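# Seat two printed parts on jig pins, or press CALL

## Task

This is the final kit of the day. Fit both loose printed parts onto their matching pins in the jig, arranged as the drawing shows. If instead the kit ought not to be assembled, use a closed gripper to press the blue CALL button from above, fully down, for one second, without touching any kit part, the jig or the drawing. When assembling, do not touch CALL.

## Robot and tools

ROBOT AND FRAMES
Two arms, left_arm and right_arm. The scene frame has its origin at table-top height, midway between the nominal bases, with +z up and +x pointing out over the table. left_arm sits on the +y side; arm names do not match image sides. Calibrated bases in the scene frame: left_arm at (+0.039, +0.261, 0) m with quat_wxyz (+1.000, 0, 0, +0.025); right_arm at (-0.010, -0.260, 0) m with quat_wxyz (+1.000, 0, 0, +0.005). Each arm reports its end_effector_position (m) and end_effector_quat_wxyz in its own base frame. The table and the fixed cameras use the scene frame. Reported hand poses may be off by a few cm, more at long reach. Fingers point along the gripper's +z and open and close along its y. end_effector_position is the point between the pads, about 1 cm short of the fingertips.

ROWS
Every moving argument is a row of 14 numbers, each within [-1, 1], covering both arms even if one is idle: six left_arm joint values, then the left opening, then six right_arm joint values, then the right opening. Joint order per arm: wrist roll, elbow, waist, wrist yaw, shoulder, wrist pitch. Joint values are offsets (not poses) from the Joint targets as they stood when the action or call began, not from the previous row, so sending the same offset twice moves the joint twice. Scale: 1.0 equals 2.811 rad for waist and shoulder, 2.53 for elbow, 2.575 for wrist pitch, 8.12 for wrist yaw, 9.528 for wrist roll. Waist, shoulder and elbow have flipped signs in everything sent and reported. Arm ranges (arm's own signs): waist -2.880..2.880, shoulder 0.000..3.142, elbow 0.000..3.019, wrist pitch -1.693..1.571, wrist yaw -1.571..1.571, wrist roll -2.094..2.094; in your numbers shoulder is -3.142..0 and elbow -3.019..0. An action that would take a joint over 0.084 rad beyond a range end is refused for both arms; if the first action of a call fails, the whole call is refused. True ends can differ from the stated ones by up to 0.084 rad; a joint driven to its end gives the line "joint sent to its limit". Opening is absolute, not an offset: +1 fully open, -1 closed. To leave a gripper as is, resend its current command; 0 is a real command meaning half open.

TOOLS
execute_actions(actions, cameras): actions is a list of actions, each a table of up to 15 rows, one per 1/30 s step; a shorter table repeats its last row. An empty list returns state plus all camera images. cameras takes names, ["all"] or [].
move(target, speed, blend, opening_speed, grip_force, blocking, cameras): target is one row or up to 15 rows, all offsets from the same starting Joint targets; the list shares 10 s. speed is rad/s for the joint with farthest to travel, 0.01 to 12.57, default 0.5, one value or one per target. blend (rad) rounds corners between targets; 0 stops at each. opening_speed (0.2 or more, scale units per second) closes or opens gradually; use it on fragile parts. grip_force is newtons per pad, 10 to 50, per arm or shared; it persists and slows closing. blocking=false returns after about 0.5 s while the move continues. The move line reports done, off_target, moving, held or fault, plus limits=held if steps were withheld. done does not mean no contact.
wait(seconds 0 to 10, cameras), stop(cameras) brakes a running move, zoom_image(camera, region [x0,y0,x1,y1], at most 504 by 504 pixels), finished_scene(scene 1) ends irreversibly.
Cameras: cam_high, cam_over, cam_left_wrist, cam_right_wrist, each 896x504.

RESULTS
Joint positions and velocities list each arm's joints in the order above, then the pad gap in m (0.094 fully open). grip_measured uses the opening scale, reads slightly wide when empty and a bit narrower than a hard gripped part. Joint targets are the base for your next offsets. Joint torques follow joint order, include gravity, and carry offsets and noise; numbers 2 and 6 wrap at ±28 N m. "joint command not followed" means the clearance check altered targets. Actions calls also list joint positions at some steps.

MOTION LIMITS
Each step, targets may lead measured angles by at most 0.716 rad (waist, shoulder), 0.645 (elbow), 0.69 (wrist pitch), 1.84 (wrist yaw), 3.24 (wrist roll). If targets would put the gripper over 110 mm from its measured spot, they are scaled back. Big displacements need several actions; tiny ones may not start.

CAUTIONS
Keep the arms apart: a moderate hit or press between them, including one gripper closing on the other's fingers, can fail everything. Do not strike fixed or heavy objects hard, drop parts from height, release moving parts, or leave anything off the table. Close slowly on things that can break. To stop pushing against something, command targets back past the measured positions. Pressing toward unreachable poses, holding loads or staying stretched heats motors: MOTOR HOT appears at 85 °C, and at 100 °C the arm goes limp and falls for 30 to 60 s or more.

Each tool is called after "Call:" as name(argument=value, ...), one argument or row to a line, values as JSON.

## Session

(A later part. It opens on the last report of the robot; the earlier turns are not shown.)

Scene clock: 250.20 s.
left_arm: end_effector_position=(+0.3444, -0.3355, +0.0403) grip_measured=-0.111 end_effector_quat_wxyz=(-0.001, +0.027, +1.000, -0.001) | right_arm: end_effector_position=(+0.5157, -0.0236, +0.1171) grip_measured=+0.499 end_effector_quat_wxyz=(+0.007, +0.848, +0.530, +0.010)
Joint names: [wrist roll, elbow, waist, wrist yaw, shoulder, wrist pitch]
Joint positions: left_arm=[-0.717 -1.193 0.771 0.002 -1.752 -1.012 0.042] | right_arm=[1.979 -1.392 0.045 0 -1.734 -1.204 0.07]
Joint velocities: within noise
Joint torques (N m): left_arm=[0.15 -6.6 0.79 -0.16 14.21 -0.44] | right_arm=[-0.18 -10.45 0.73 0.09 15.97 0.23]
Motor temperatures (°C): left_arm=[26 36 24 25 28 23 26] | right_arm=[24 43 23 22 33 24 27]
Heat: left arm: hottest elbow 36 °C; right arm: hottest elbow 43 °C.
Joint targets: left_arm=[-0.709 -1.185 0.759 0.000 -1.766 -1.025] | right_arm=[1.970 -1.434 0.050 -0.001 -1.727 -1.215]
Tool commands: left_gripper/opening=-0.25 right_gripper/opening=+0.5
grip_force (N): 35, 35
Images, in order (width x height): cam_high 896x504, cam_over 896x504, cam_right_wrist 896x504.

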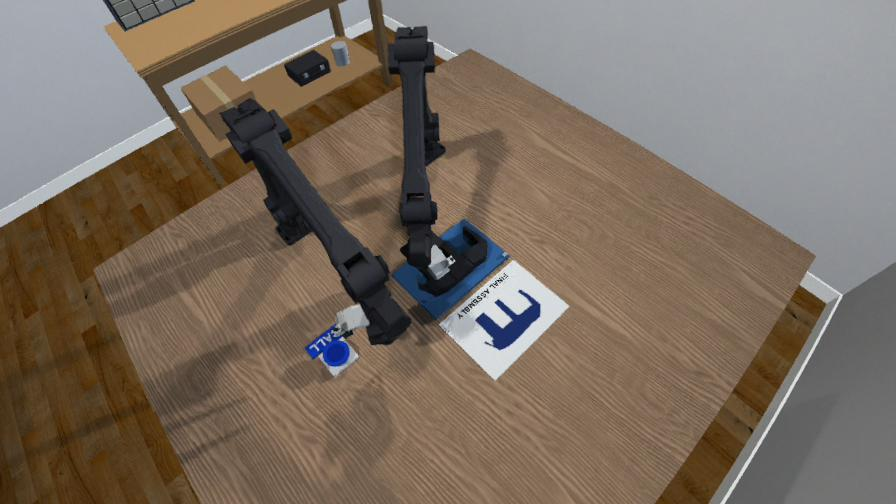

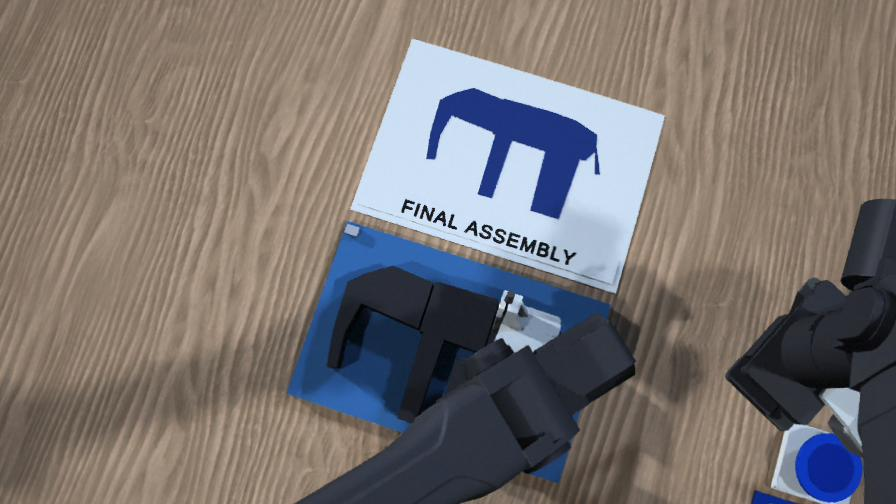

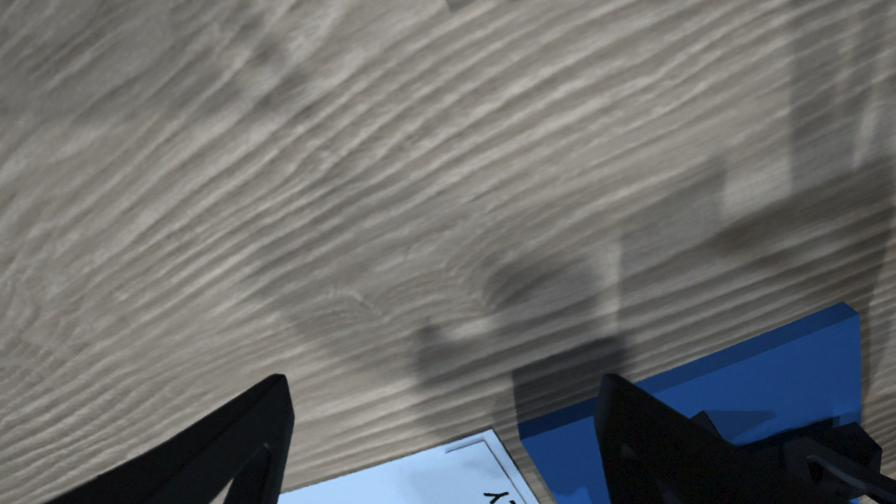

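Call:
move(
  target=[
    [0,0,0,0,0.0171,0,-0.25,0,0,0,0,0,0,0.5],
    [0,0,0,0,0.0171,0.0100,-0.25,0,0,0,0,0,0,0.5],
    [0,0.0012,0,0,-0.0068,0.0100,-0.25,0,0,0,0,0,0,0.5],
  ],
  speed=0.08,
  cameras=["cam_left_wrist"],
)

Scene clock: 257.10 s.
left_arm: end_effector_position=(+0.3433, -0.3344, +0.0403) grip_measured=-0.111 end_effector_quat_wxyz=(+0.000, +0.027, +1.000, -0.001) | right_arm: end_effector_position=(+0.5157, -0.0236, +0.1171) grip_measured=+0.499 end_effector_quat_wxyz=(+0.007, +0.848, +0.530, +0.010)
Joint names: [wrist roll, elbow, waist, wrist yaw, shoulder, wrist pitch]
Joint positions: left_arm=[-0.717 -1.187 0.771 0.002 -1.747 -1.008 0.042] | right_arm=[1.979 -1.392 0.045 0 -1.734 -1.204 0.07]
Joint torques (N m): left_arm=[0.16 -6.95 0.5 -0.16 12.63 0.35] | right_arm=[-0.18 -10.5 0.56 0.09 15.91 0.23]
Heat: left arm: hottest elbow 36 °C; right arm: hottest elbow 43 °C.
Joint targets: left_arm=[-0.709 -1.182 0.759 0.000 -1.785 -0.999] | right_arm=[1.970 -1.434 0.050 -0.001 -1.727 -1.215]
grip_force (N): 35, 35
move: off_target (left_arm, right_arm); left_arm: the shoulder is farthest, 0.038 rad from its target; right_arm: the elbow is farthest, 0.042 rad from its target
Images, in order (width x height): cam_left_wrist 896x504.

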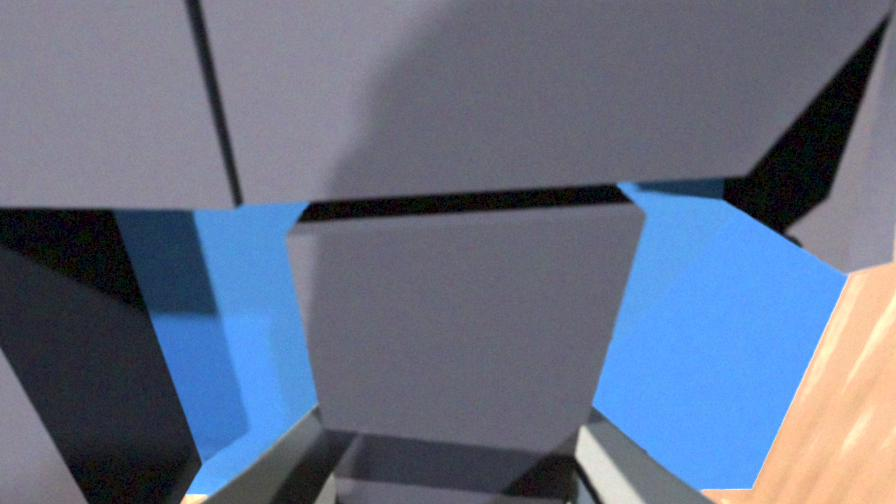

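Call:
move(
  target=[0,0,0,0,0.0036,0.0020,-0.25,0,0,0,0,0,0,0.5],
  speed=0.03,
  cameras=[],
)

Call:
move(
  target=[0,0,0,0,0,0.0016,-0.25,0,0,0,0,0,0,0.5],
  speed=0.03,
  cameras=["cam_left_wrist"],
)

Scene clock: 259.50 s.
left_arm: end_effector_position=(+0.3433, -0.3344, +0.0403) grip_measured=-0.111 end_effector_quat_wxyz=(+0.000, +0.027, +1.000, -0.001) | right_arm: end_effector_position=(+0.5157, -0.0236, +0.1171) grip_measured=+0.499 end_effector_quat_wxyz=(+0.007, +0.848, +0.530, +0.010)
Joint names: [wrist roll, elbow, waist, wrist yaw, shoulder, wrist pitch]
Joint positions: left_arm=[-0.717 -1.187 0.771 0.002 -1.747 -1.008 0.042] | right_arm=[1.979 -1.392 0.045 0 -1.734 -1.204 0.07]
Joint torques (N m): left_arm=[0.18 -7.02 0.26 -0.17 12.98 0.68] | right_arm=[-0.19 -10.52 0.62 0.1 16.09 0.17]
Heat: left arm: hottest elbow 36 °C; right arm: hottest elbow 44 °C.
Joint targets: left_arm=[-0.709 -1.182 0.759 0.000 -1.775 -0.994] | right_arm=[1.970 -1.434 0.050 -0.001 -1.727 -1.215]
grip_force (N): 35, 35
move: off_target (right_arm); right_arm: the elbow is farthest, 0.042 rad from its target
No camera images: "cameras" was empty.

Scene clock: 260.27 s.
left_arm: end_effector_position=(+0.3440, -0.3351, +0.0403) grip_measured=-0.111 end_effector_quat_wxyz=(+0.002, +0.027, +1.000, -0.003) | right_arm: end_effector_position=(+0.5157, -0.0236, +0.1171) grip_measured=+0.499 end_effector_quat_wxyz=(+0.007, +0.848, +0.530, +0.010)
Joint names: [wrist roll, elbow, waist, wrist yaw, shoulder, wrist pitch]
Joint positions: left_arm=[-0.717 -1.187 0.771 0.002 -1.747 -1.004 0.042] | right_arm=[1.979 -1.392 0.045 0 -1.734 -1.204 0.07]
Joint torques (N m): left_arm=[0.15 -6.91 0.38 -0.14 13.04 0.47] | right_arm=[-0.18 -10.5 0.67 0.09 15.97 0.21]
Heat: left arm: hottest elbow 36 °C; right arm: hottest elbow 44 °C.
Joint targets: left_arm=[-0.709 -1.182 0.759 0.000 -1.775 -0.990] | right_arm=[1.970 -1.434 0.050 -0.001 -1.727 -1.215]
grip_force (N): 35, 35
move: off_target (right_arm); right_arm: the elbow is farthest, 0.042 rad from its target
Images, in order (width x height): cam_left_wrist 896x504.

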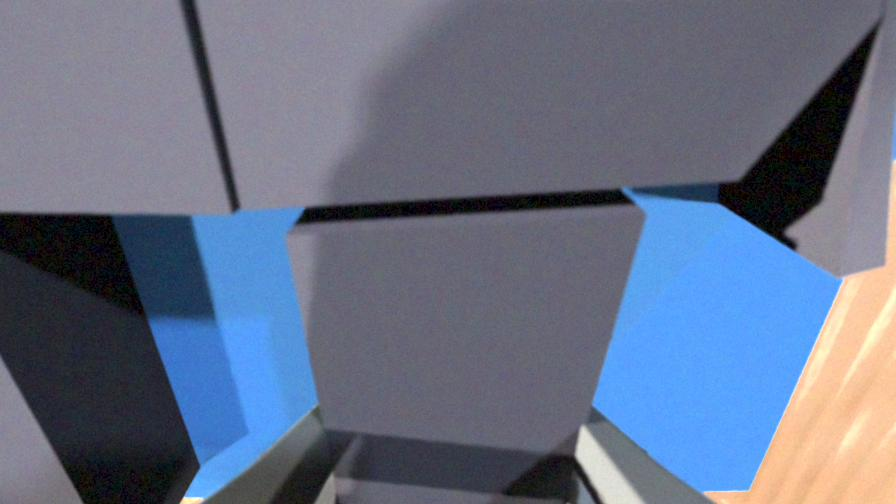

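Call:
move(
  target=[0,0,0,0,0,0.0010,-0.25,0,0,0,0,0,0,0.5],
  speed=0.03,
  cameras=[],
)

Call:
move(
  target=[0,0,0,0,0,0.0010,-0.25,0,0,0,0,0,0,0.5],
  speed=0.03,
  cameras=["cam_left_wrist"],
)

Scene clock: 261.40 s.
left_arm: end_effector_position=(+0.3440, -0.3351, +0.0403) grip_measured=-0.111 end_effector_quat_wxyz=(+0.002, +0.027, +1.000, -0.003) | right_arm: end_effector_position=(+0.5157, -0.0236, +0.1171) grip_measured=+0.499 end_effector_quat_wxyz=(+0.007, +0.848, +0.530, +0.010)
Joint names: [wrist roll, elbow, waist, wrist yaw, shoulder, wrist pitch]
Joint positions: left_arm=[-0.717 -1.187 0.771 0.002 -1.747 -1.004 0.042] | right_arm=[1.979 -1.392 0.045 0 -1.734 -1.204 0.07]
Joint torques (N m): left_arm=[0.14 -6.9 0.73 -0.17 13.45 0.69] | right_arm=[-0.2 -10.5 0.62 0.1 15.97 0.21]
Heat: left arm: hottest elbow 36 °C; right arm: hottest elbow 44 °C.
Joint targets: left_arm=[-0.709 -1.182 0.759 0.000 -1.775 -0.987] | right_arm=[1.970 -1.434 0.050 -0.001 -1.727 -1.215]
grip_force (N): 35, 35
move: off_target (right_arm); right_arm: the elbow is farthest, 0.042 rad from its target
No camera images: "cameras" was empty.

Scene clock: 262.10 s.
left_arm: end_effector_position=(+0.3445, -0.3357, +0.0403) grip_measured=-0.111 end_effector_quat_wxyz=(+0.003, +0.027, +1.000, -0.004) | right_arm: end_effector_position=(+0.5157, -0.0236, +0.1171) grip_measured=+0.499 end_effector_quat_wxyz=(+0.007, +0.848, +0.530, +0.010)
Joint names: [wrist roll, elbow, waist, wrist yaw, shoulder, wrist pitch]
Joint positions: left_arm=[-0.717 -1.187 0.771 0.002 -1.747 -1.001 0.042] | right_arm=[1.979 -1.392 0.045 0 -1.734 -1.204 0.07]
Joint torques (N m): left_arm=[0.15 -6.94 0.67 -0.17 13.16 0.7] | right_arm=[-0.19 -10.54 0.5 0.09 15.79 0.23]
Heat: left arm: hottest elbow 36 °C; right arm: hottest elbow 44 °C.
Joint targets: left_arm=[-0.709 -1.182 0.759 0.000 -1.775 -0.985] | right_arm=[1.970 -1.434 0.050 -0.001 -1.727 -1.215]
grip_force (N): 35, 35
move: off_target (right_arm); right_arm: the elbow is farthest, 0.042 rad from its target
Images, in order (width x height): cam_left_wrist 896x504.

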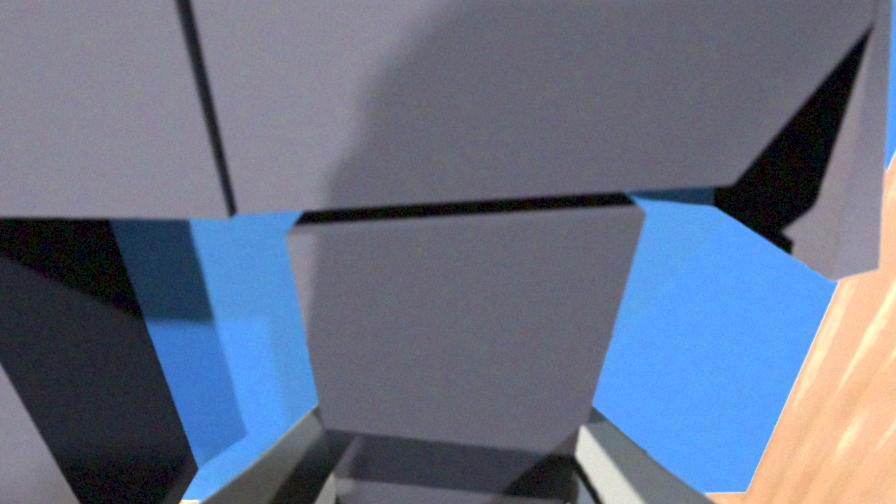

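Call:
move(
  target=[0,0,0,0,0,0.0014,-0.25,0,0,0,0,0,0,0.5],
  speed=0.03,
  cameras=[],
)

Call:
move(
  target=[0,0,0,0,0,0.0008,-0.25,0,0,0,0,0,0,0.5],
  speed=0.03,
  cameras=["cam_left_wrist"],
)

Scene clock: 263.20 s.
left_arm: end_effector_position=(+0.3450, -0.3361, +0.0403) grip_measured=-0.111 end_effector_quat_wxyz=(+0.004, +0.027, +1.000, -0.005) | right_arm: end_effector_position=(+0.5157, -0.0236, +0.1171) grip_measured=+0.499 end_effector_quat_wxyz=(+0.007, +0.848, +0.530, +0.010)
Joint names: [wrist roll, elbow, waist, wrist yaw, shoulder, wrist pitch]
Joint positions: left_arm=[-0.717 -1.187 0.771 0.002 -1.747 -0.998 0.042] | right_arm=[1.979 -1.392 0.045 0 -1.734 -1.204 0.07]
Joint torques (N m): left_arm=[0.18 -6.78 0.73 -0.15 13.22 0.8] | right_arm=[-0.18 -10.54 0.73 0.1 15.97 0.23]
Heat: left arm: hottest elbow 36 °C; right arm: hottest elbow 44 °C.
Joint targets: left_arm=[-0.709 -1.182 0.759 0.000 -1.775 -0.981] | right_arm=[1.970 -1.434 0.050 -0.001 -1.727 -1.215]
grip_force (N): 35, 35
move: off_target (right_arm); right_arm: the elbow is farthest, 0.042 rad from its target
No camera images: "cameras" was empty.

Scene clock: 263.90 s.
left_arm: end_effector_position=(+0.3454, -0.3364, +0.0403) grip_measured=-0.111 end_effector_quat_wxyz=(+0.004, +0.027, +1.000, -0.005) | right_arm: end_effector_position=(+0.5157, -0.0236, +0.1171) grip_measured=+0.499 end_effector_quat_wxyz=(+0.007, +0.848, +0.530, +0.010)
Joint names: [wrist roll, elbow, waist, wrist yaw, shoulder, wrist pitch]
Joint positions: left_arm=[-0.717 -1.187 0.771 0.002 -1.747 -0.996 0.042] | right_arm=[1.979 -1.392 0.045 0 -1.734 -1.204 0.07]
Joint torques (N m): left_arm=[0.13 -6.93 0.5 -0.14 13.57 0.84] | right_arm=[-0.18 -10.48 0.79 0.1 15.91 0.2]
Heat: left arm: hottest elbow 36 °C; right arm: hottest elbow 44 °C.
Joint targets: left_arm=[-0.709 -1.182 0.759 0.000 -1.775 -0.979] | right_arm=[1.970 -1.434 0.050 -0.001 -1.727 -1.215]
grip_force (N): 35, 35
move: off_target (right_arm); right_arm: the elbow is farthest, 0.042 rad from its target
Images, in order (width x height): cam_left_wrist 896x504.

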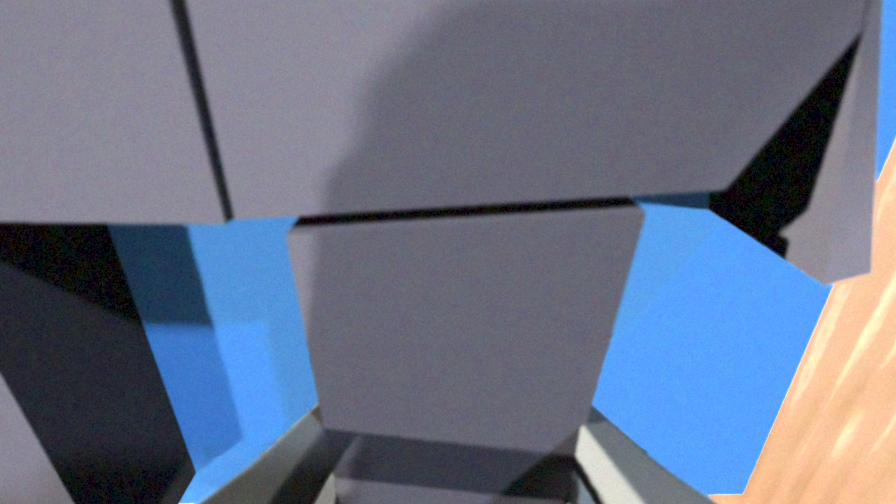

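Call:
move(
  target=[0,0,0,0,0,0.0009,-0.25,0,0,0,0,0,0,0.5],
  speed=0.03,
  cameras=[],
)

Call:
move(
  target=[0,0,0,0,0,0.0009,-0.25,0,0,0,0,0,0,0.5],
  speed=0.03,
  cameras=["cam_left_wrist"],
)

Scene clock: 264.97 s.
left_arm: end_effector_position=(+0.3456, -0.3367, +0.0403) grip_measured=-0.111 end_effector_quat_wxyz=(+0.005, +0.027, +1.000, -0.006) | right_arm: end_effector_position=(+0.5157, -0.0236, +0.1171) grip_measured=+0.499 end_effector_quat_wxyz=(+0.007, +0.848, +0.530, +0.010)
Joint names: [wrist roll, elbow, waist, wrist yaw, shoulder, wrist pitch]
Joint positions: left_arm=[-0.717 -1.187 0.771 0.002 -1.747 -0.995 0.042] | right_arm=[1.979 -1.392 0.045 0 -1.734 -1.204 0.07]
Joint torques (N m): left_arm=[0.18 -6.98 0.62 -0.14 13.39 0.75] | right_arm=[-0.19 -10.56 0.73 0.1 15.85 0.25]
Heat: left arm: hottest elbow 36 °C; right arm: hottest elbow 44 °C.
Joint targets: left_arm=[-0.709 -1.182 0.759 0.000 -1.775 -0.977] | right_arm=[1.970 -1.434 0.050 -0.001 -1.727 -1.215]
grip_force (N): 35, 35
move: off_target (right_arm); right_arm: the elbow is farthest, 0.042 rad from its target
No camera images: "cameras" was empty.

Scene clock: 265.67 s.
left_arm: end_effector_position=(+0.3458, -0.3369, +0.0404) grip_measured=-0.111 end_effector_quat_wxyz=(+0.005, +0.027, +1.000, -0.006) | right_arm: end_effector_position=(+0.5157, -0.0236, +0.1171) grip_measured=+0.499 end_effector_quat_wxyz=(+0.007, +0.848, +0.530, +0.010)
Joint names: [wrist roll, elbow, waist, wrist yaw, shoulder, wrist pitch]
Joint positions: left_arm=[-0.717 -1.187 0.771 0.002 -1.747 -0.994 0.042] | right_arm=[1.979 -1.392 0.045 0 -1.734 -1.204 0.07]
Joint torques (N m): left_arm=[0.17 -6.99 0.56 -0.17 13.33 0.9] | right_arm=[-0.18 -10.55 0.73 0.09 15.97 0.25]
Heat: left arm: hottest elbow 36 °C; right arm: hottest elbow 44 °C.
Joint targets: left_arm=[-0.709 -1.182 0.759 0.000 -1.775 -0.974] | right_arm=[1.970 -1.434 0.050 -0.001 -1.727 -1.215]
grip_force (N): 35, 35
move: off_target (right_arm); right_arm: the elbow is farthest, 0.042 rad from its target
Images, in order (width x height): cam_left_wrist 896x504.

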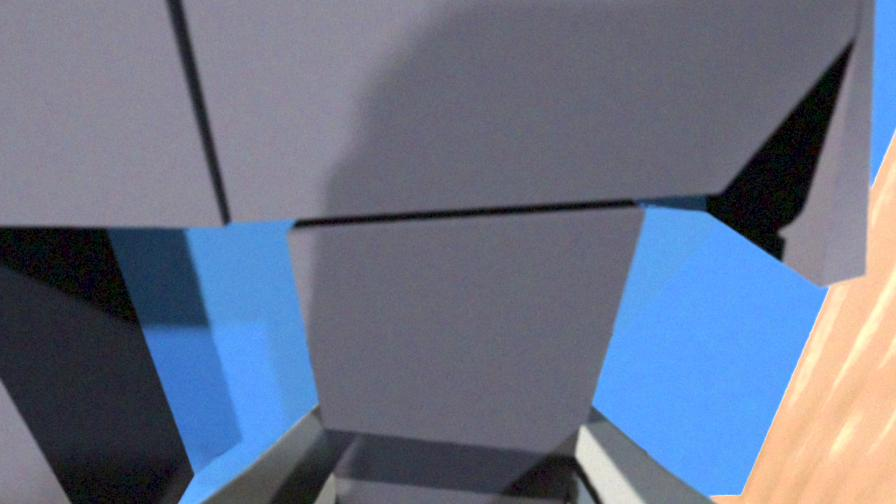

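Call:
move(
  target=[0,0,0,0,0,0.0009,-0.25,0,0,0,0,0,0,0.5],
  speed=0.03,
  cameras=[],
)

Call:
move(
  target=[0,0,0,0,0,0.0009,-0.25,0,0,0,0,0,0,0.5],
  speed=0.03,
  cameras=["cam_left_wrist"],
)

Scene clock: 267.10 s.
left_arm: end_effector_position=(+0.3464, -0.3374, +0.0404) grip_measured=-0.111 end_effector_quat_wxyz=(+0.007, +0.027, +1.000, -0.007) | right_arm: end_effector_position=(+0.5157, -0.0236, +0.1171) grip_measured=+0.499 end_effector_quat_wxyz=(+0.007, +0.848, +0.530, +0.010)
Joint names: [wrist roll, elbow, waist, wrist yaw, shoulder, wrist pitch]
Joint positions: left_arm=[-0.717 -1.187 0.771 0.002 -1.747 -0.991 0.042] | right_arm=[1.979 -1.392 0.045 0 -1.734 -1.204 0.07]
Joint torques (N m): left_arm=[0.15 -7.06 0.62 -0.13 12.98 0.69] | right_arm=[-0.19 -10.47 0.73 0.1 16.03 0.24]
Heat: left arm: hottest elbow 35 °C; right arm: hottest elbow 44 °C.
Joint targets: left_arm=[-0.709 -1.182 0.759 0.000 -1.775 -0.972] | right_arm=[1.970 -1.434 0.050 -0.001 -1.727 -1.215]
grip_force (N): 35, 35
move: off_target (right_arm); right_arm: the elbow is farthest, 0.042 rad from its target
No camera images: "cameras" was empty.

Scene clock: 267.80 s.
left_arm: end_effector_position=(+0.3468, -0.3378, +0.0404) grip_measured=-0.111 end_effector_quat_wxyz=(+0.007, +0.027, +1.000, -0.008) | right_arm: end_effector_position=(+0.5157, -0.0236, +0.1171) grip_measured=+0.499 end_effector_quat_wxyz=(+0.007, +0.848, +0.530, +0.010)
Joint names: [wrist roll, elbow, waist, wrist yaw, shoulder, wrist pitch]
Joint positions: left_arm=[-0.717 -1.187 0.771 0.002 -1.747 -0.988 0.042] | right_arm=[1.979 -1.392 0.045 0 -1.734 -1.204 0.07]
Joint torques (N m): left_arm=[0.17 -6.97 0.73 -0.15 13.39 0.76] | right_arm=[-0.19 -10.51 0.67 0.1 16.09 0.18]
Heat: left arm: hottest elbow 35 °C; right arm: hottest elbow 44 °C.
Joint targets: left_arm=[-0.709 -1.182 0.759 0.000 -1.775 -0.970] | right_arm=[1.970 -1.434 0.050 -0.001 -1.727 -1.215]
grip_force (N): 35, 35
move: off_target (right_arm); right_arm: the elbow is farthest, 0.042 rad from its target
Images, in order (width x height): cam_left_wrist 896x504.

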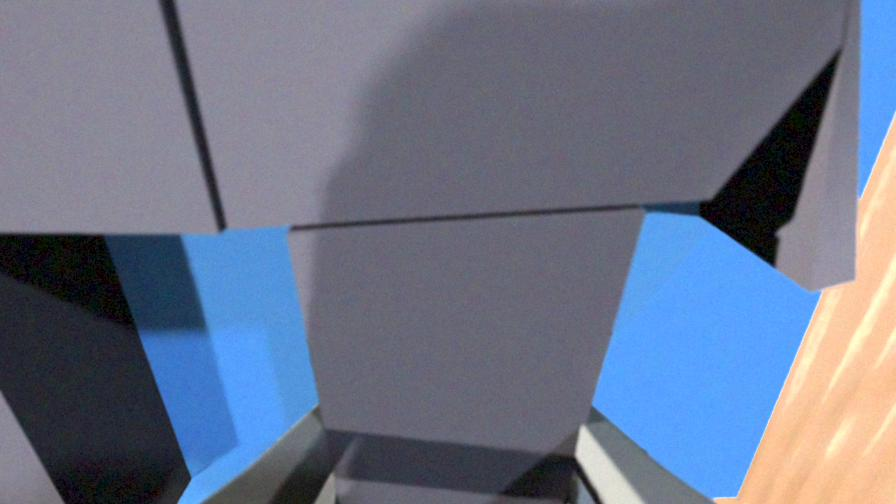

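Call:
zoom_image(
  camera="cam_left_wrist",
  region=[260, 190, 460, 430],
)

Call:
zoom_image(
  camera="cam_left_wrist",
  region=[500, 190, 700, 430],
)

Scaled by 2.100 from the camera's 896x504 image, which has a finer 1280x720 frame.

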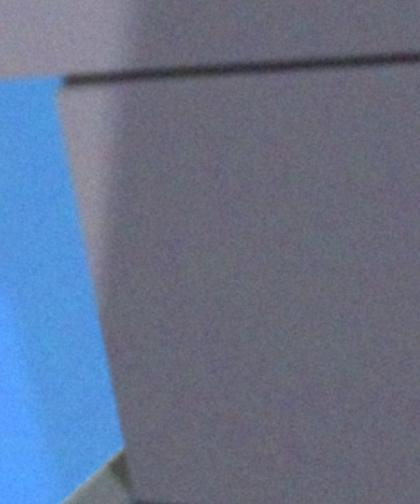

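Scaled by 2.100 from the camera's 896x504 image, which has a finer 1280x720 frame.

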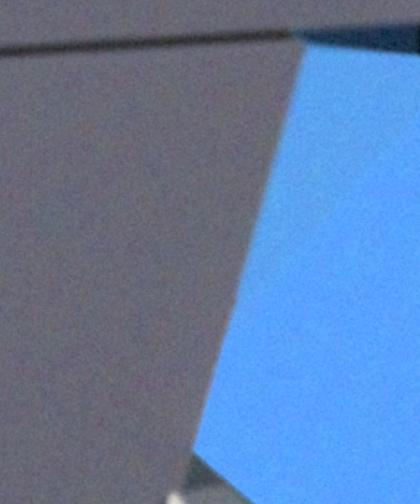

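Call:
execute_actions(
  actions=[],
  cameras=["cam_over"],
)

Call:
zoom_image(
  camera="cam_over",
  region=[520, 120, 600, 180],
)

Call:
zoom_image(
  camera="cam_over",
  region=[520, 170, 600, 230],
)

Call:
zoom_image(
  camera="cam_over",
  region=[270, 240, 570, 440],
)

Scene clock: 276.83 s.
left_arm: end_effector_position=(+0.3468, -0.3378, +0.0404) grip_measured=-0.111 end_effector_quat_wxyz=(+0.007, +0.027, +1.000, -0.008) | right_arm: end_effector_position=(+0.5157, -0.0236, +0.1171) grip_measured=+0.499 end_effector_quat_wxyz=(+0.007, +0.848, +0.530, +0.010)
Joint names: [wrist roll, elbow, waist, wrist yaw, shoulder, wrist pitch]
Joint positions: left_arm=[-0.717 -1.187 0.771 0.002 -1.747 -0.988 0.042] | right_arm=[1.979 -1.392 0.045 0 -1.734 -1.204 0.07]
Joint velocities: within noise
Joint torques (N m): left_arm=[0.16 -6.98 0.62 -0.16 12.81 0.76] | right_arm=[-0.19 -10.48 0.73 0.1 15.97 0.13]
Motor temperatures (°C): left_arm=[26 35 24 25 29 23 26] | right_arm=[24 44 23 22 34 24 26]
Heat: left arm: hottest elbow 35 °C; right arm: hottest elbow 44 °C.
Joint targets: left_arm=[-0.709 -1.182 0.759 0.000 -1.775 -0.970] | right_arm=[1.970 -1.434 0.050 -0.001 -1.727 -1.215]
Tool commands: left_gripper/opening=-0.25 right_gripper/opening=+0.5
grip_force (N): 35, 35
Images, in order (width x height): cam_over 896x504.

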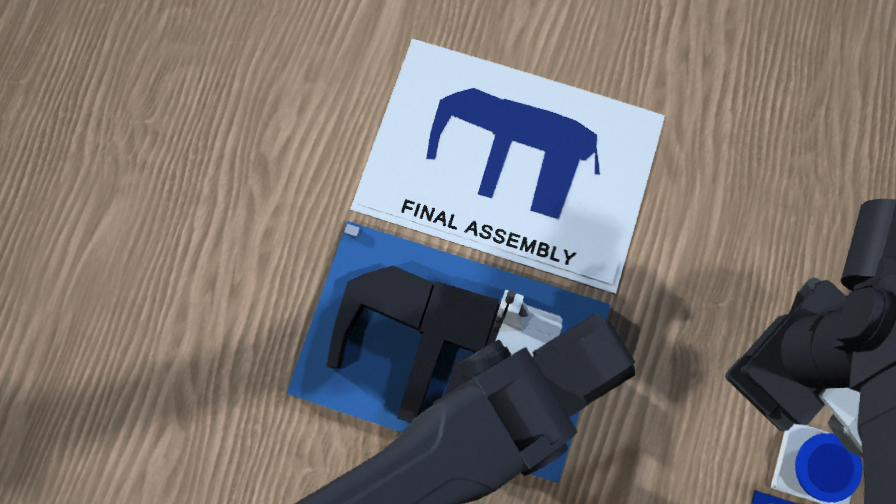

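Scaled by 6.300 from the camera's 896x504 image, which has a finer 1280x720 frame.

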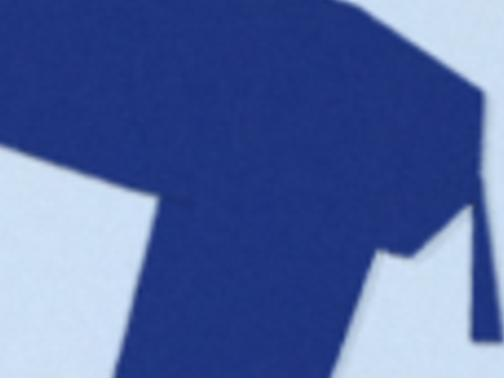

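Scaled by 6.300 from the camera's 896x504 image, which has a finer 1280x720 frame.

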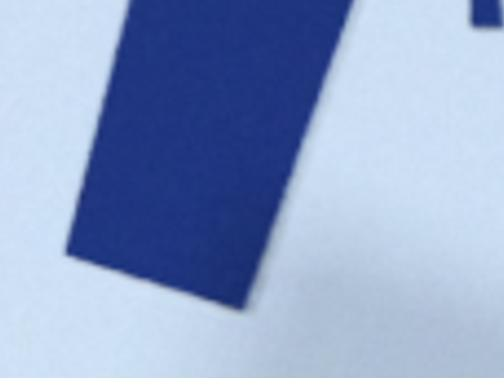

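Scaled by 1.680 from the camera's 896x504 image, which has a finer 1280x720 frame.

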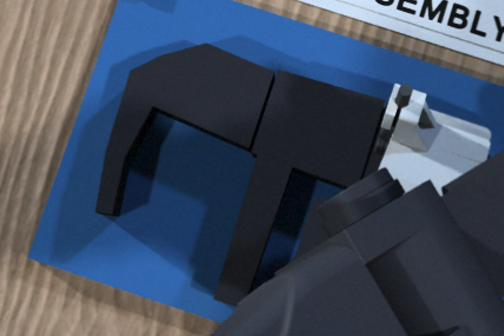

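Call:
zoom_image(
  camera="cam_over",
  region=[536, 140, 564, 161],
)

Call:
zoom_image(
  camera="cam_over",
  region=[564, 146, 592, 167],
)

Scaled by 18.000 from the camera's 896x504 image, which has a finer 1280x720 frame.

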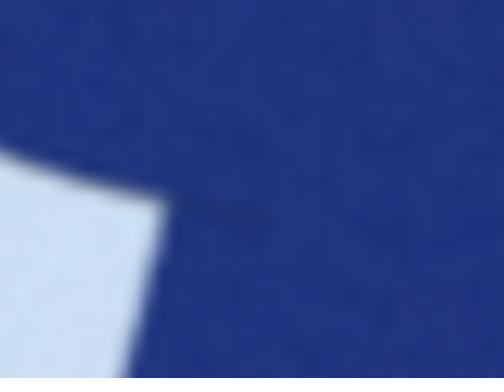

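Scaled by 18.000 from the camera's 896x504 image, which has a finer 1280x720 frame.

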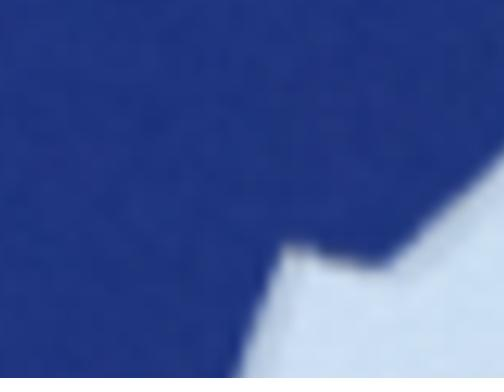

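Call:
move(
  target=[
    [0,0,0,0,0.0213,-0.008,-0.25,0,0,0,0,0,0,0.5],
    [-0.00724,0,0.0242,0,0.0558,-0.0586,-0.25,0,0,0,0,0,0,0.5],
  ],
  speed=0.25,
  blend=0.015,
  cameras=["cam_left_wrist","cam_over"],
)

Scene clock: 284.57 s.
left_arm: end_effector_position=(+0.3110, -0.3329, +0.0834) grip_measured=-0.111 end_effector_quat_wxyz=(-0.004, +0.024, +1.000, +0.003) | right_arm: end_effector_position=(+0.5157, -0.0236, +0.1171) grip_measured=+0.499 end_effector_quat_wxyz=(+0.007, +0.848, +0.530, +0.010)
Joint names: [wrist roll, elbow, waist, wrist yaw, shoulder, wrist pitch]
Joint positions: left_arm=[-0.769 -1.176 0.818 0.002 -1.643 -1.113 0.042] | right_arm=[1.979 -1.392 0.045 0 -1.734 -1.204 0.07]
Joint torques (N m): left_arm=[-0.03 -8.24 2.37 -0.15 16.67 -0.27] | right_arm=[-0.18 -10.54 0.79 0.11 16.03 0.18]
Heat: left arm: hottest elbow 35 °C; right arm: hottest elbow 45 °C.
Joint targets: left_arm=[-0.778 -1.182 0.827 0.000 -1.618 -1.121] | right_arm=[1.970 -1.434 0.050 -0.001 -1.727 -1.215]
grip_force (N): 35, 35
move: off_target (right_arm); right_arm: the elbow is farthest, 0.042 rad from its target
Images, in order (width x height): cam_over 896x504, cam_left_wrist 896x504.

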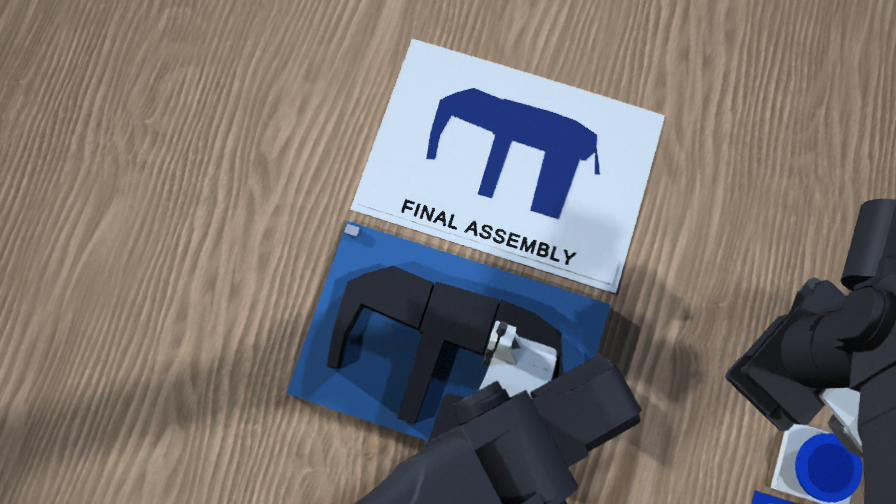

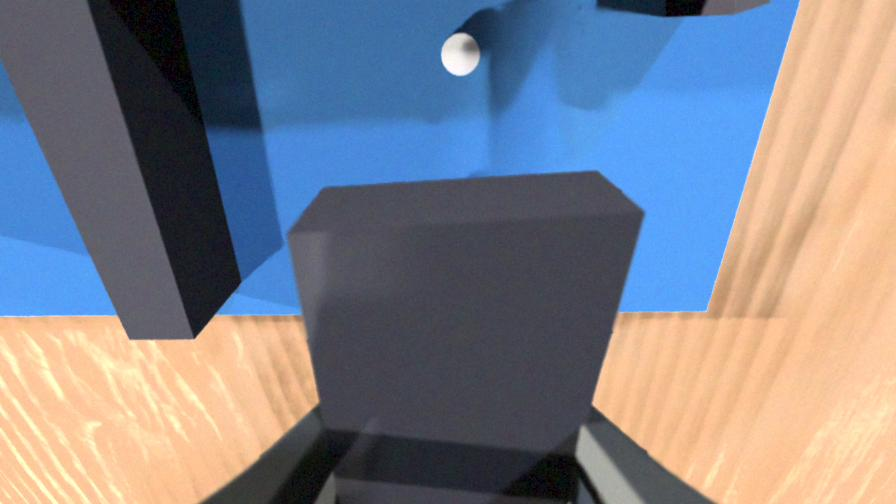

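Call:
move(
  target=[-0.0013,-0.036,0.00445,0,0.0217,-0.0342,-0.25,0,0,0,0,0,0,0.5],
  speed=0.25,
  cameras=["cam_left_wrist"],
)

Scene clock: 286.97 s.
left_arm: end_effector_position=(+0.3064, -0.3332, +0.1258) grip_measured=-0.111 end_effector_quat_wxyz=(+0.002, +0.022, +1.000, -0.004) | right_arm: end_effector_position=(+0.5157, -0.0236, +0.1171) grip_measured=+0.499 end_effector_quat_wxyz=(+0.007, +0.848, +0.530, +0.010)
Joint names: [wrist roll, elbow, waist, wrist yaw, shoulder, wrist pitch]
Joint positions: left_arm=[-0.781 -1.219 0.826 0.002 -1.58 -1.201 0.042] | right_arm=[1.979 -1.392 0.045 0 -1.734 -1.204 0.07]
Joint torques (N m): left_arm=[0 -12.66 2.84 -0.14 16.32 -0.24] | right_arm=[-0.17 -10.5 0.62 0.1 16.09 0.25]
Heat: left arm: hottest elbow 35 °C; right arm: hottest elbow 45 °C.
Joint targets: left_arm=[-0.790 -1.273 0.840 0.000 -1.557 -1.209] | right_arm=[1.970 -1.434 0.050 -0.001 -1.727 -1.215]
grip_force (N): 35, 35
move: off_target (left_arm, right_arm); left_arm: the elbow is farthest, 0.054 rad from its target; right_arm: the elbow is farthest, 0.042 rad from its target
Images, in order (width x height): cam_left_wrist 896x504.

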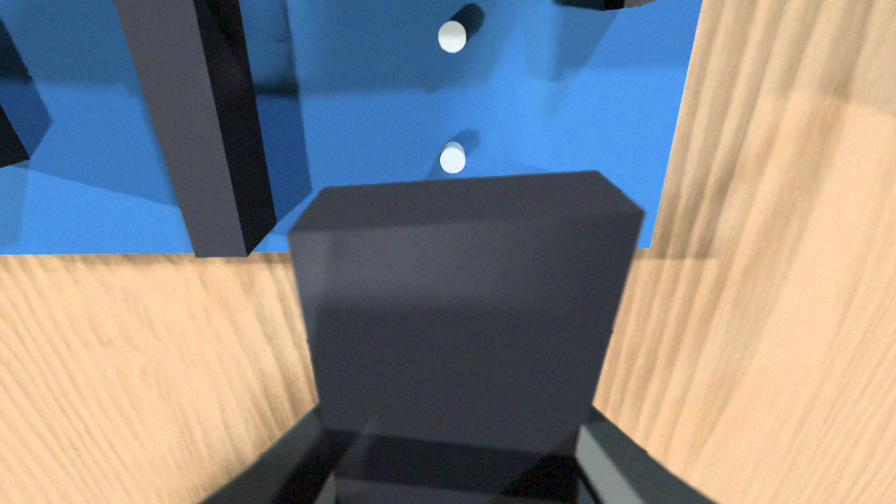

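Call:
zoom_image(
  camera="cam_left_wrist",
  region=[400, 0, 510, 200],
)

Call:
zoom_image(
  camera="cam_left_wrist",
  region=[270, 160, 470, 280],
)

Call:
zoom_image(
  camera="cam_left_wrist",
  region=[480, 140, 680, 260],
)

Scaled by 2.520 from the camera's 896x504 image, which has a finer 1280x720 frame.

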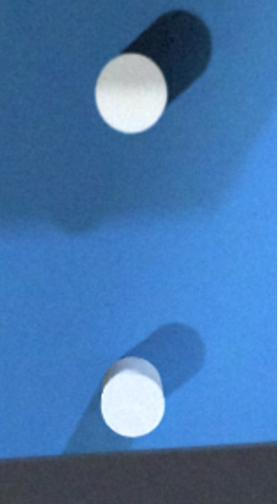

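Scaled by 2.520 from the camera's 896x504 image, which has a finer 1280x720 frame.

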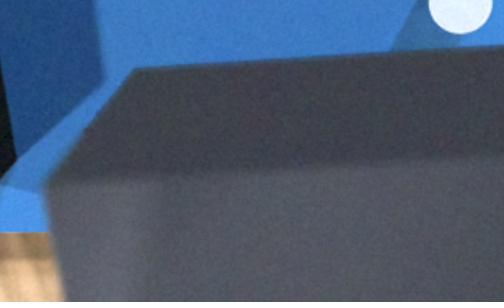

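Scaled by 2.520 from the camera's 896x504 image, which has a finer 1280x720 frame.

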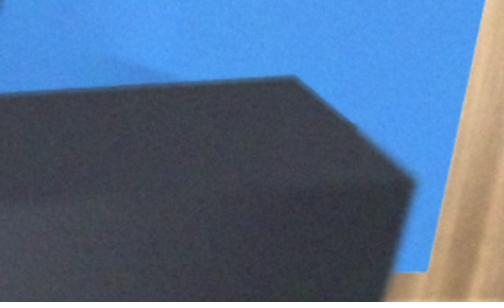

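Call:
move(
  target=[-0.00304,0.04664,-0.01245,0,-0.05763,0.0800,-0.25,0,0,0,0,0,0,0.5],
  speed=0.25,
  cameras=["cam_left_wrist"],
)

Scene clock: 298.20 s.
left_arm: end_effector_position=(+0.3164, -0.3399, +0.0412) grip_measured=-0.111 end_effector_quat_wxyz=(-0.004, +0.005, +1.000, +0.003) | right_arm: end_effector_position=(+0.5157, -0.0236, +0.1171) grip_measured=+0.499 end_effector_quat_wxyz=(+0.007, +0.848, +0.530, +0.010)
Joint names: [wrist roll, elbow, waist, wrist yaw, shoulder, wrist pitch]
Joint positions: left_arm=[-0.81 -1.15 0.819 0.002 -1.719 -1.012 0.042] | right_arm=[1.979 -1.392 0.045 0 -1.734 -1.204 0.07]
Joint torques (N m): left_arm=[-0.02 -7.54 0.26 -0.17 15.03 0.5] | right_arm=[-0.19 -10.51 0.62 0.1 15.91 0.24]
Heat: left arm: hottest elbow 35 °C; right arm: hottest elbow 45 °C.
Joint targets: left_arm=[-0.820 -1.155 0.805 0.000 -1.719 -1.002] | right_arm=[1.970 -1.434 0.050 -0.001 -1.727 -1.215]
grip_force (N): 35, 35
move: off_target (right_arm); right_arm: the elbow is farthest, 0.042 rad from its target
Images, in order (width x height): cam_left_wrist 896x504.

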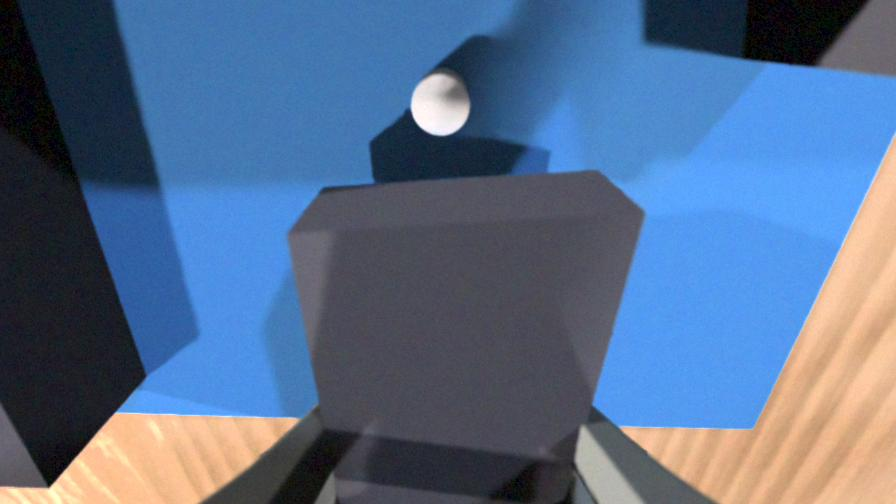

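Call:
zoom_image(
  camera="cam_left_wrist",
  region=[360, 50, 520, 210],
)

Call:
zoom_image(
  camera="cam_left_wrist",
  region=[280, 160, 360, 240],
)

Call:
zoom_image(
  camera="cam_left_wrist",
  region=[570, 150, 650, 230],
)

Scaled by 3.150 from the camera's 896x504 image, which has a finer 1280x720 frame.

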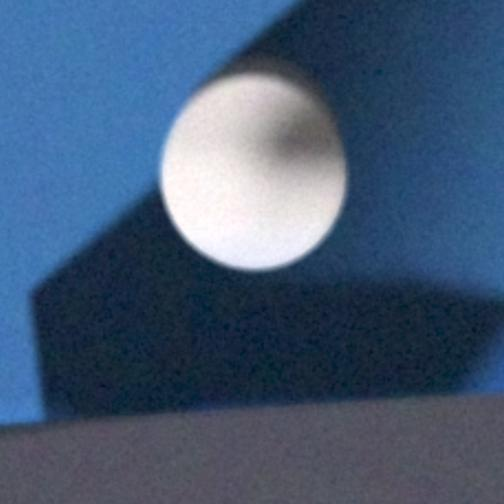

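Scaled by 6.300 from the camera's 896x504 image, which has a finer 1280x720 frame.

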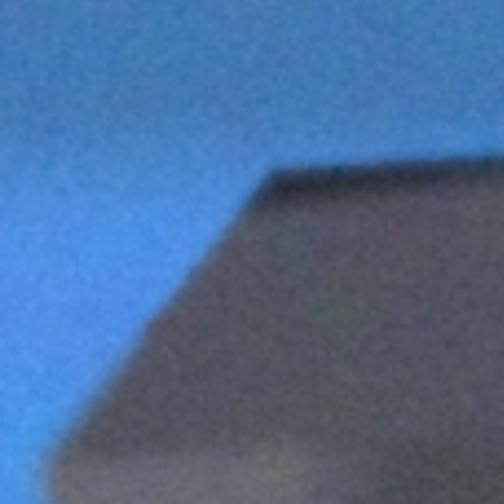

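Scaled by 6.300 from the camera's 896x504 image, which has a finer 1280x720 frame.

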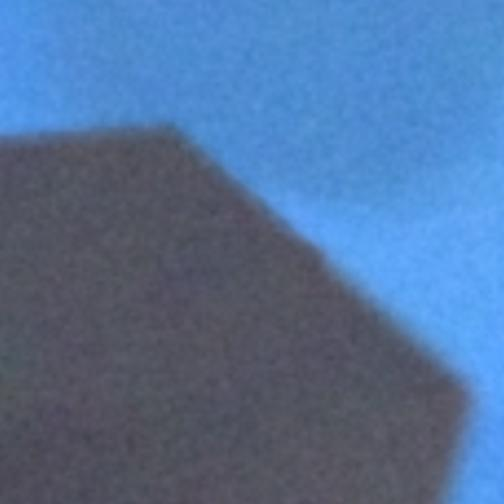

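Call:
move(
  target=[
    [0,-0.0407,0,0,0,-0.0144,-0.25,0,0,0,0,0,0,0.5],
    [0.00661,-0.0407,-0.01601,0,-0.01174,-0.01437,-0.25,0,0,0,0,0,0,0.5],
  ],
  speed=0.2,
  blend=0.02,
  cameras=["cam_left_wrist"],
)

Scene clock: 304.07 s.
left_arm: end_effector_position=(+0.3453, -0.3357, +0.0451) grip_measured=-0.111 end_effector_quat_wxyz=(-0.003, +0.002, +1.000, +0.001) | right_arm: end_effector_position=(+0.5157, -0.0236, +0.1171) grip_measured=+0.499 end_effector_quat_wxyz=(+0.007, +0.848, +0.530, +0.010)
Joint names: [wrist roll, elbow, waist, wrist yaw, shoulder, wrist pitch]
Joint positions: left_arm=[-0.766 -1.206 0.769 0.002 -1.751 -1.033 0.042] | right_arm=[1.979 -1.392 0.045 0 -1.734 -1.204 0.07]
Joint torques (N m): left_arm=[0.15 -11.74 0.67 -0.18 15.56 -0.34] | right_arm=[-0.19 -10.51 0.67 0.08 16.03 0.21]
Heat: left arm: hottest elbow 35 °C; right arm: hottest elbow 45 °C.
Joint targets: left_arm=[-0.757 -1.258 0.760 0.000 -1.752 -1.040] | right_arm=[1.970 -1.434 0.050 -0.001 -1.727 -1.215]
grip_force (N): 35, 35
move: off_target (left_arm, right_arm); left_arm: the elbow is farthest, 0.052 rad from its target; right_arm: the elbow is farthest, 0.042 rad from its target
Images, in order (width x height): cam_left_wrist 896x504.

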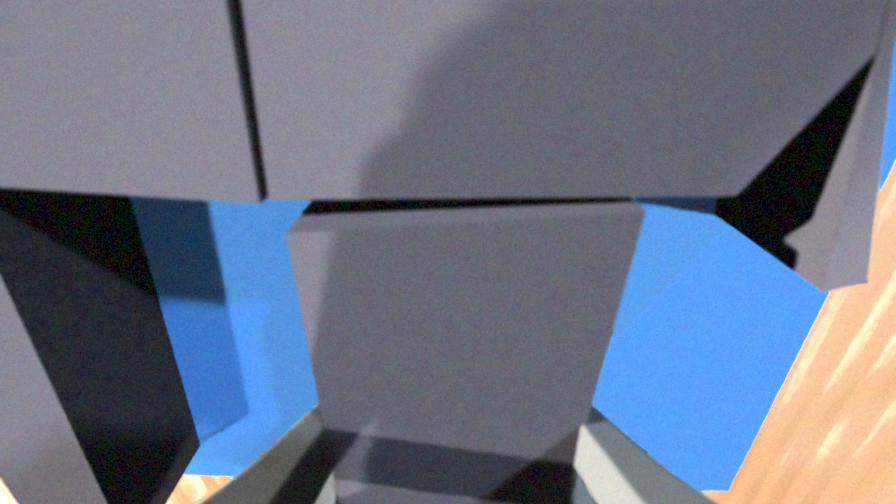

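Call:
move(
  target=[
    [0,0,0.0107,0,0,0,-0.25,0,0,0,0,0,0,0.5],
    [0,0.0205,0.0009,0,0,0,-0.25,0,0,0,0,0,0,0.5],
    [0,0.0205,0.0009,0,-0.0068,0,-0.25,0,0,0,0,0,0,0.5],
  ],
  speed=0.08,
  cameras=["cam_left_wrist"],
)

Scene clock: 309.40 s.
left_arm: end_effector_position=(+0.3427, -0.3372, +0.0412) grip_measured=-0.111 end_effector_quat_wxyz=(-0.006, +0.005, +1.000, +0.005) | right_arm: end_effector_position=(+0.5157, -0.0236, +0.1171) grip_measured=+0.499 end_effector_quat_wxyz=(+0.007, +0.848, +0.530, +0.010)
Joint names: [wrist roll, elbow, waist, wrist yaw, shoulder, wrist pitch]
Joint positions: left_arm=[-0.765 -1.206 0.776 0.002 -1.759 -1.033 0.042] | right_arm=[1.979 -1.392 0.045 0 -1.734 -1.204 0.07]
Joint torques (N m): left_arm=[0.18 -7.25 0.15 -0.17 14.62 -0.32] | right_arm=[-0.19 -10.45 0.67 0.07 16.09 0.24]
Heat: left arm: hottest elbow 36 °C; right arm: hottest elbow 46 °C.
Joint targets: left_arm=[-0.757 -1.207 0.762 0.000 -1.771 -1.040] | right_arm=[1.970 -1.434 0.050 -0.001 -1.727 -1.215]
grip_force (N): 35, 35
move: off_target (right_arm); right_arm: the elbow is farthest, 0.042 rad from its target
Images, in order (width x height): cam_left_wrist 896x504.

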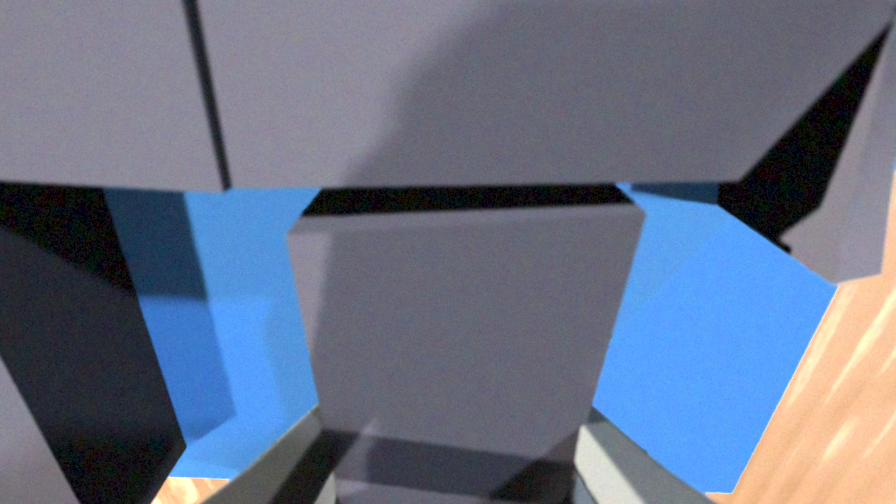

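Call:
move(
  target=[0,0,-0.0020,0,0,0.0124,-0.25,0,0,0,0,0,0,0.5],
  speed=0.05,
  cameras=["cam_left_wrist"],
)

Scene clock: 312.07 s.
left_arm: end_effector_position=(+0.3461, -0.3387, +0.0412) grip_measured=-0.111 end_effector_quat_wxyz=(-0.001, +0.004, +1.000, +0.000) | right_arm: end_effector_position=(+0.5157, -0.0236, +0.1171) grip_measured=+0.499 end_effector_quat_wxyz=(+0.007, +0.848, +0.530, +0.010)
Joint names: [wrist roll, elbow, waist, wrist yaw, shoulder, wrist pitch]
Joint positions: left_arm=[-0.765 -1.206 0.773 0.002 -1.759 -1.019 0.042] | right_arm=[1.979 -1.392 0.045 0 -1.734 -1.204 0.07]
Joint torques (N m): left_arm=[0.17 -7.3 -0.09 -0.18 15.09 0.36] | right_arm=[-0.19 -10.48 0.56 0.11 16.03 0.25]
Heat: left arm: hottest elbow 36 °C; right arm: hottest elbow 46 °C.
Joint targets: left_arm=[-0.757 -1.207 0.757 0.000 -1.771 -1.008] | right_arm=[1.970 -1.434 0.050 -0.001 -1.727 -1.215]
grip_force (N): 35, 35
move: off_target (right_arm); right_arm: the elbow is farthest, 0.042 rad from its target
Images, in order (width x height): cam_left_wrist 896x504.

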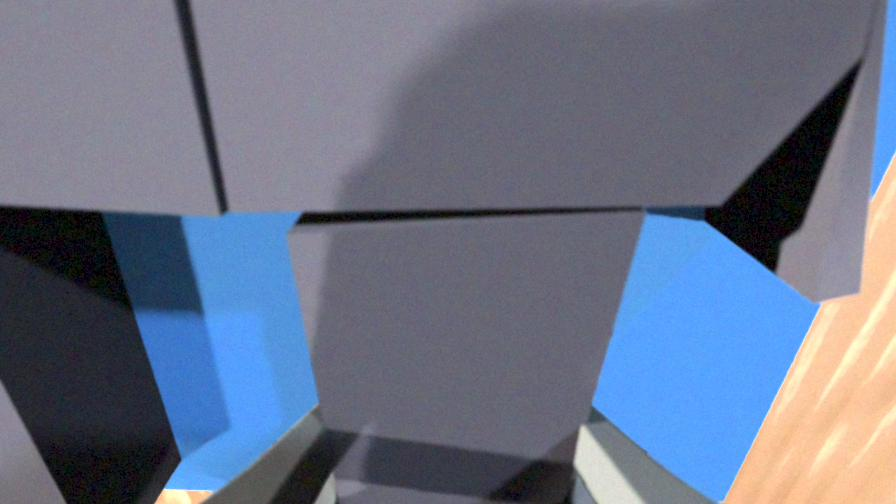

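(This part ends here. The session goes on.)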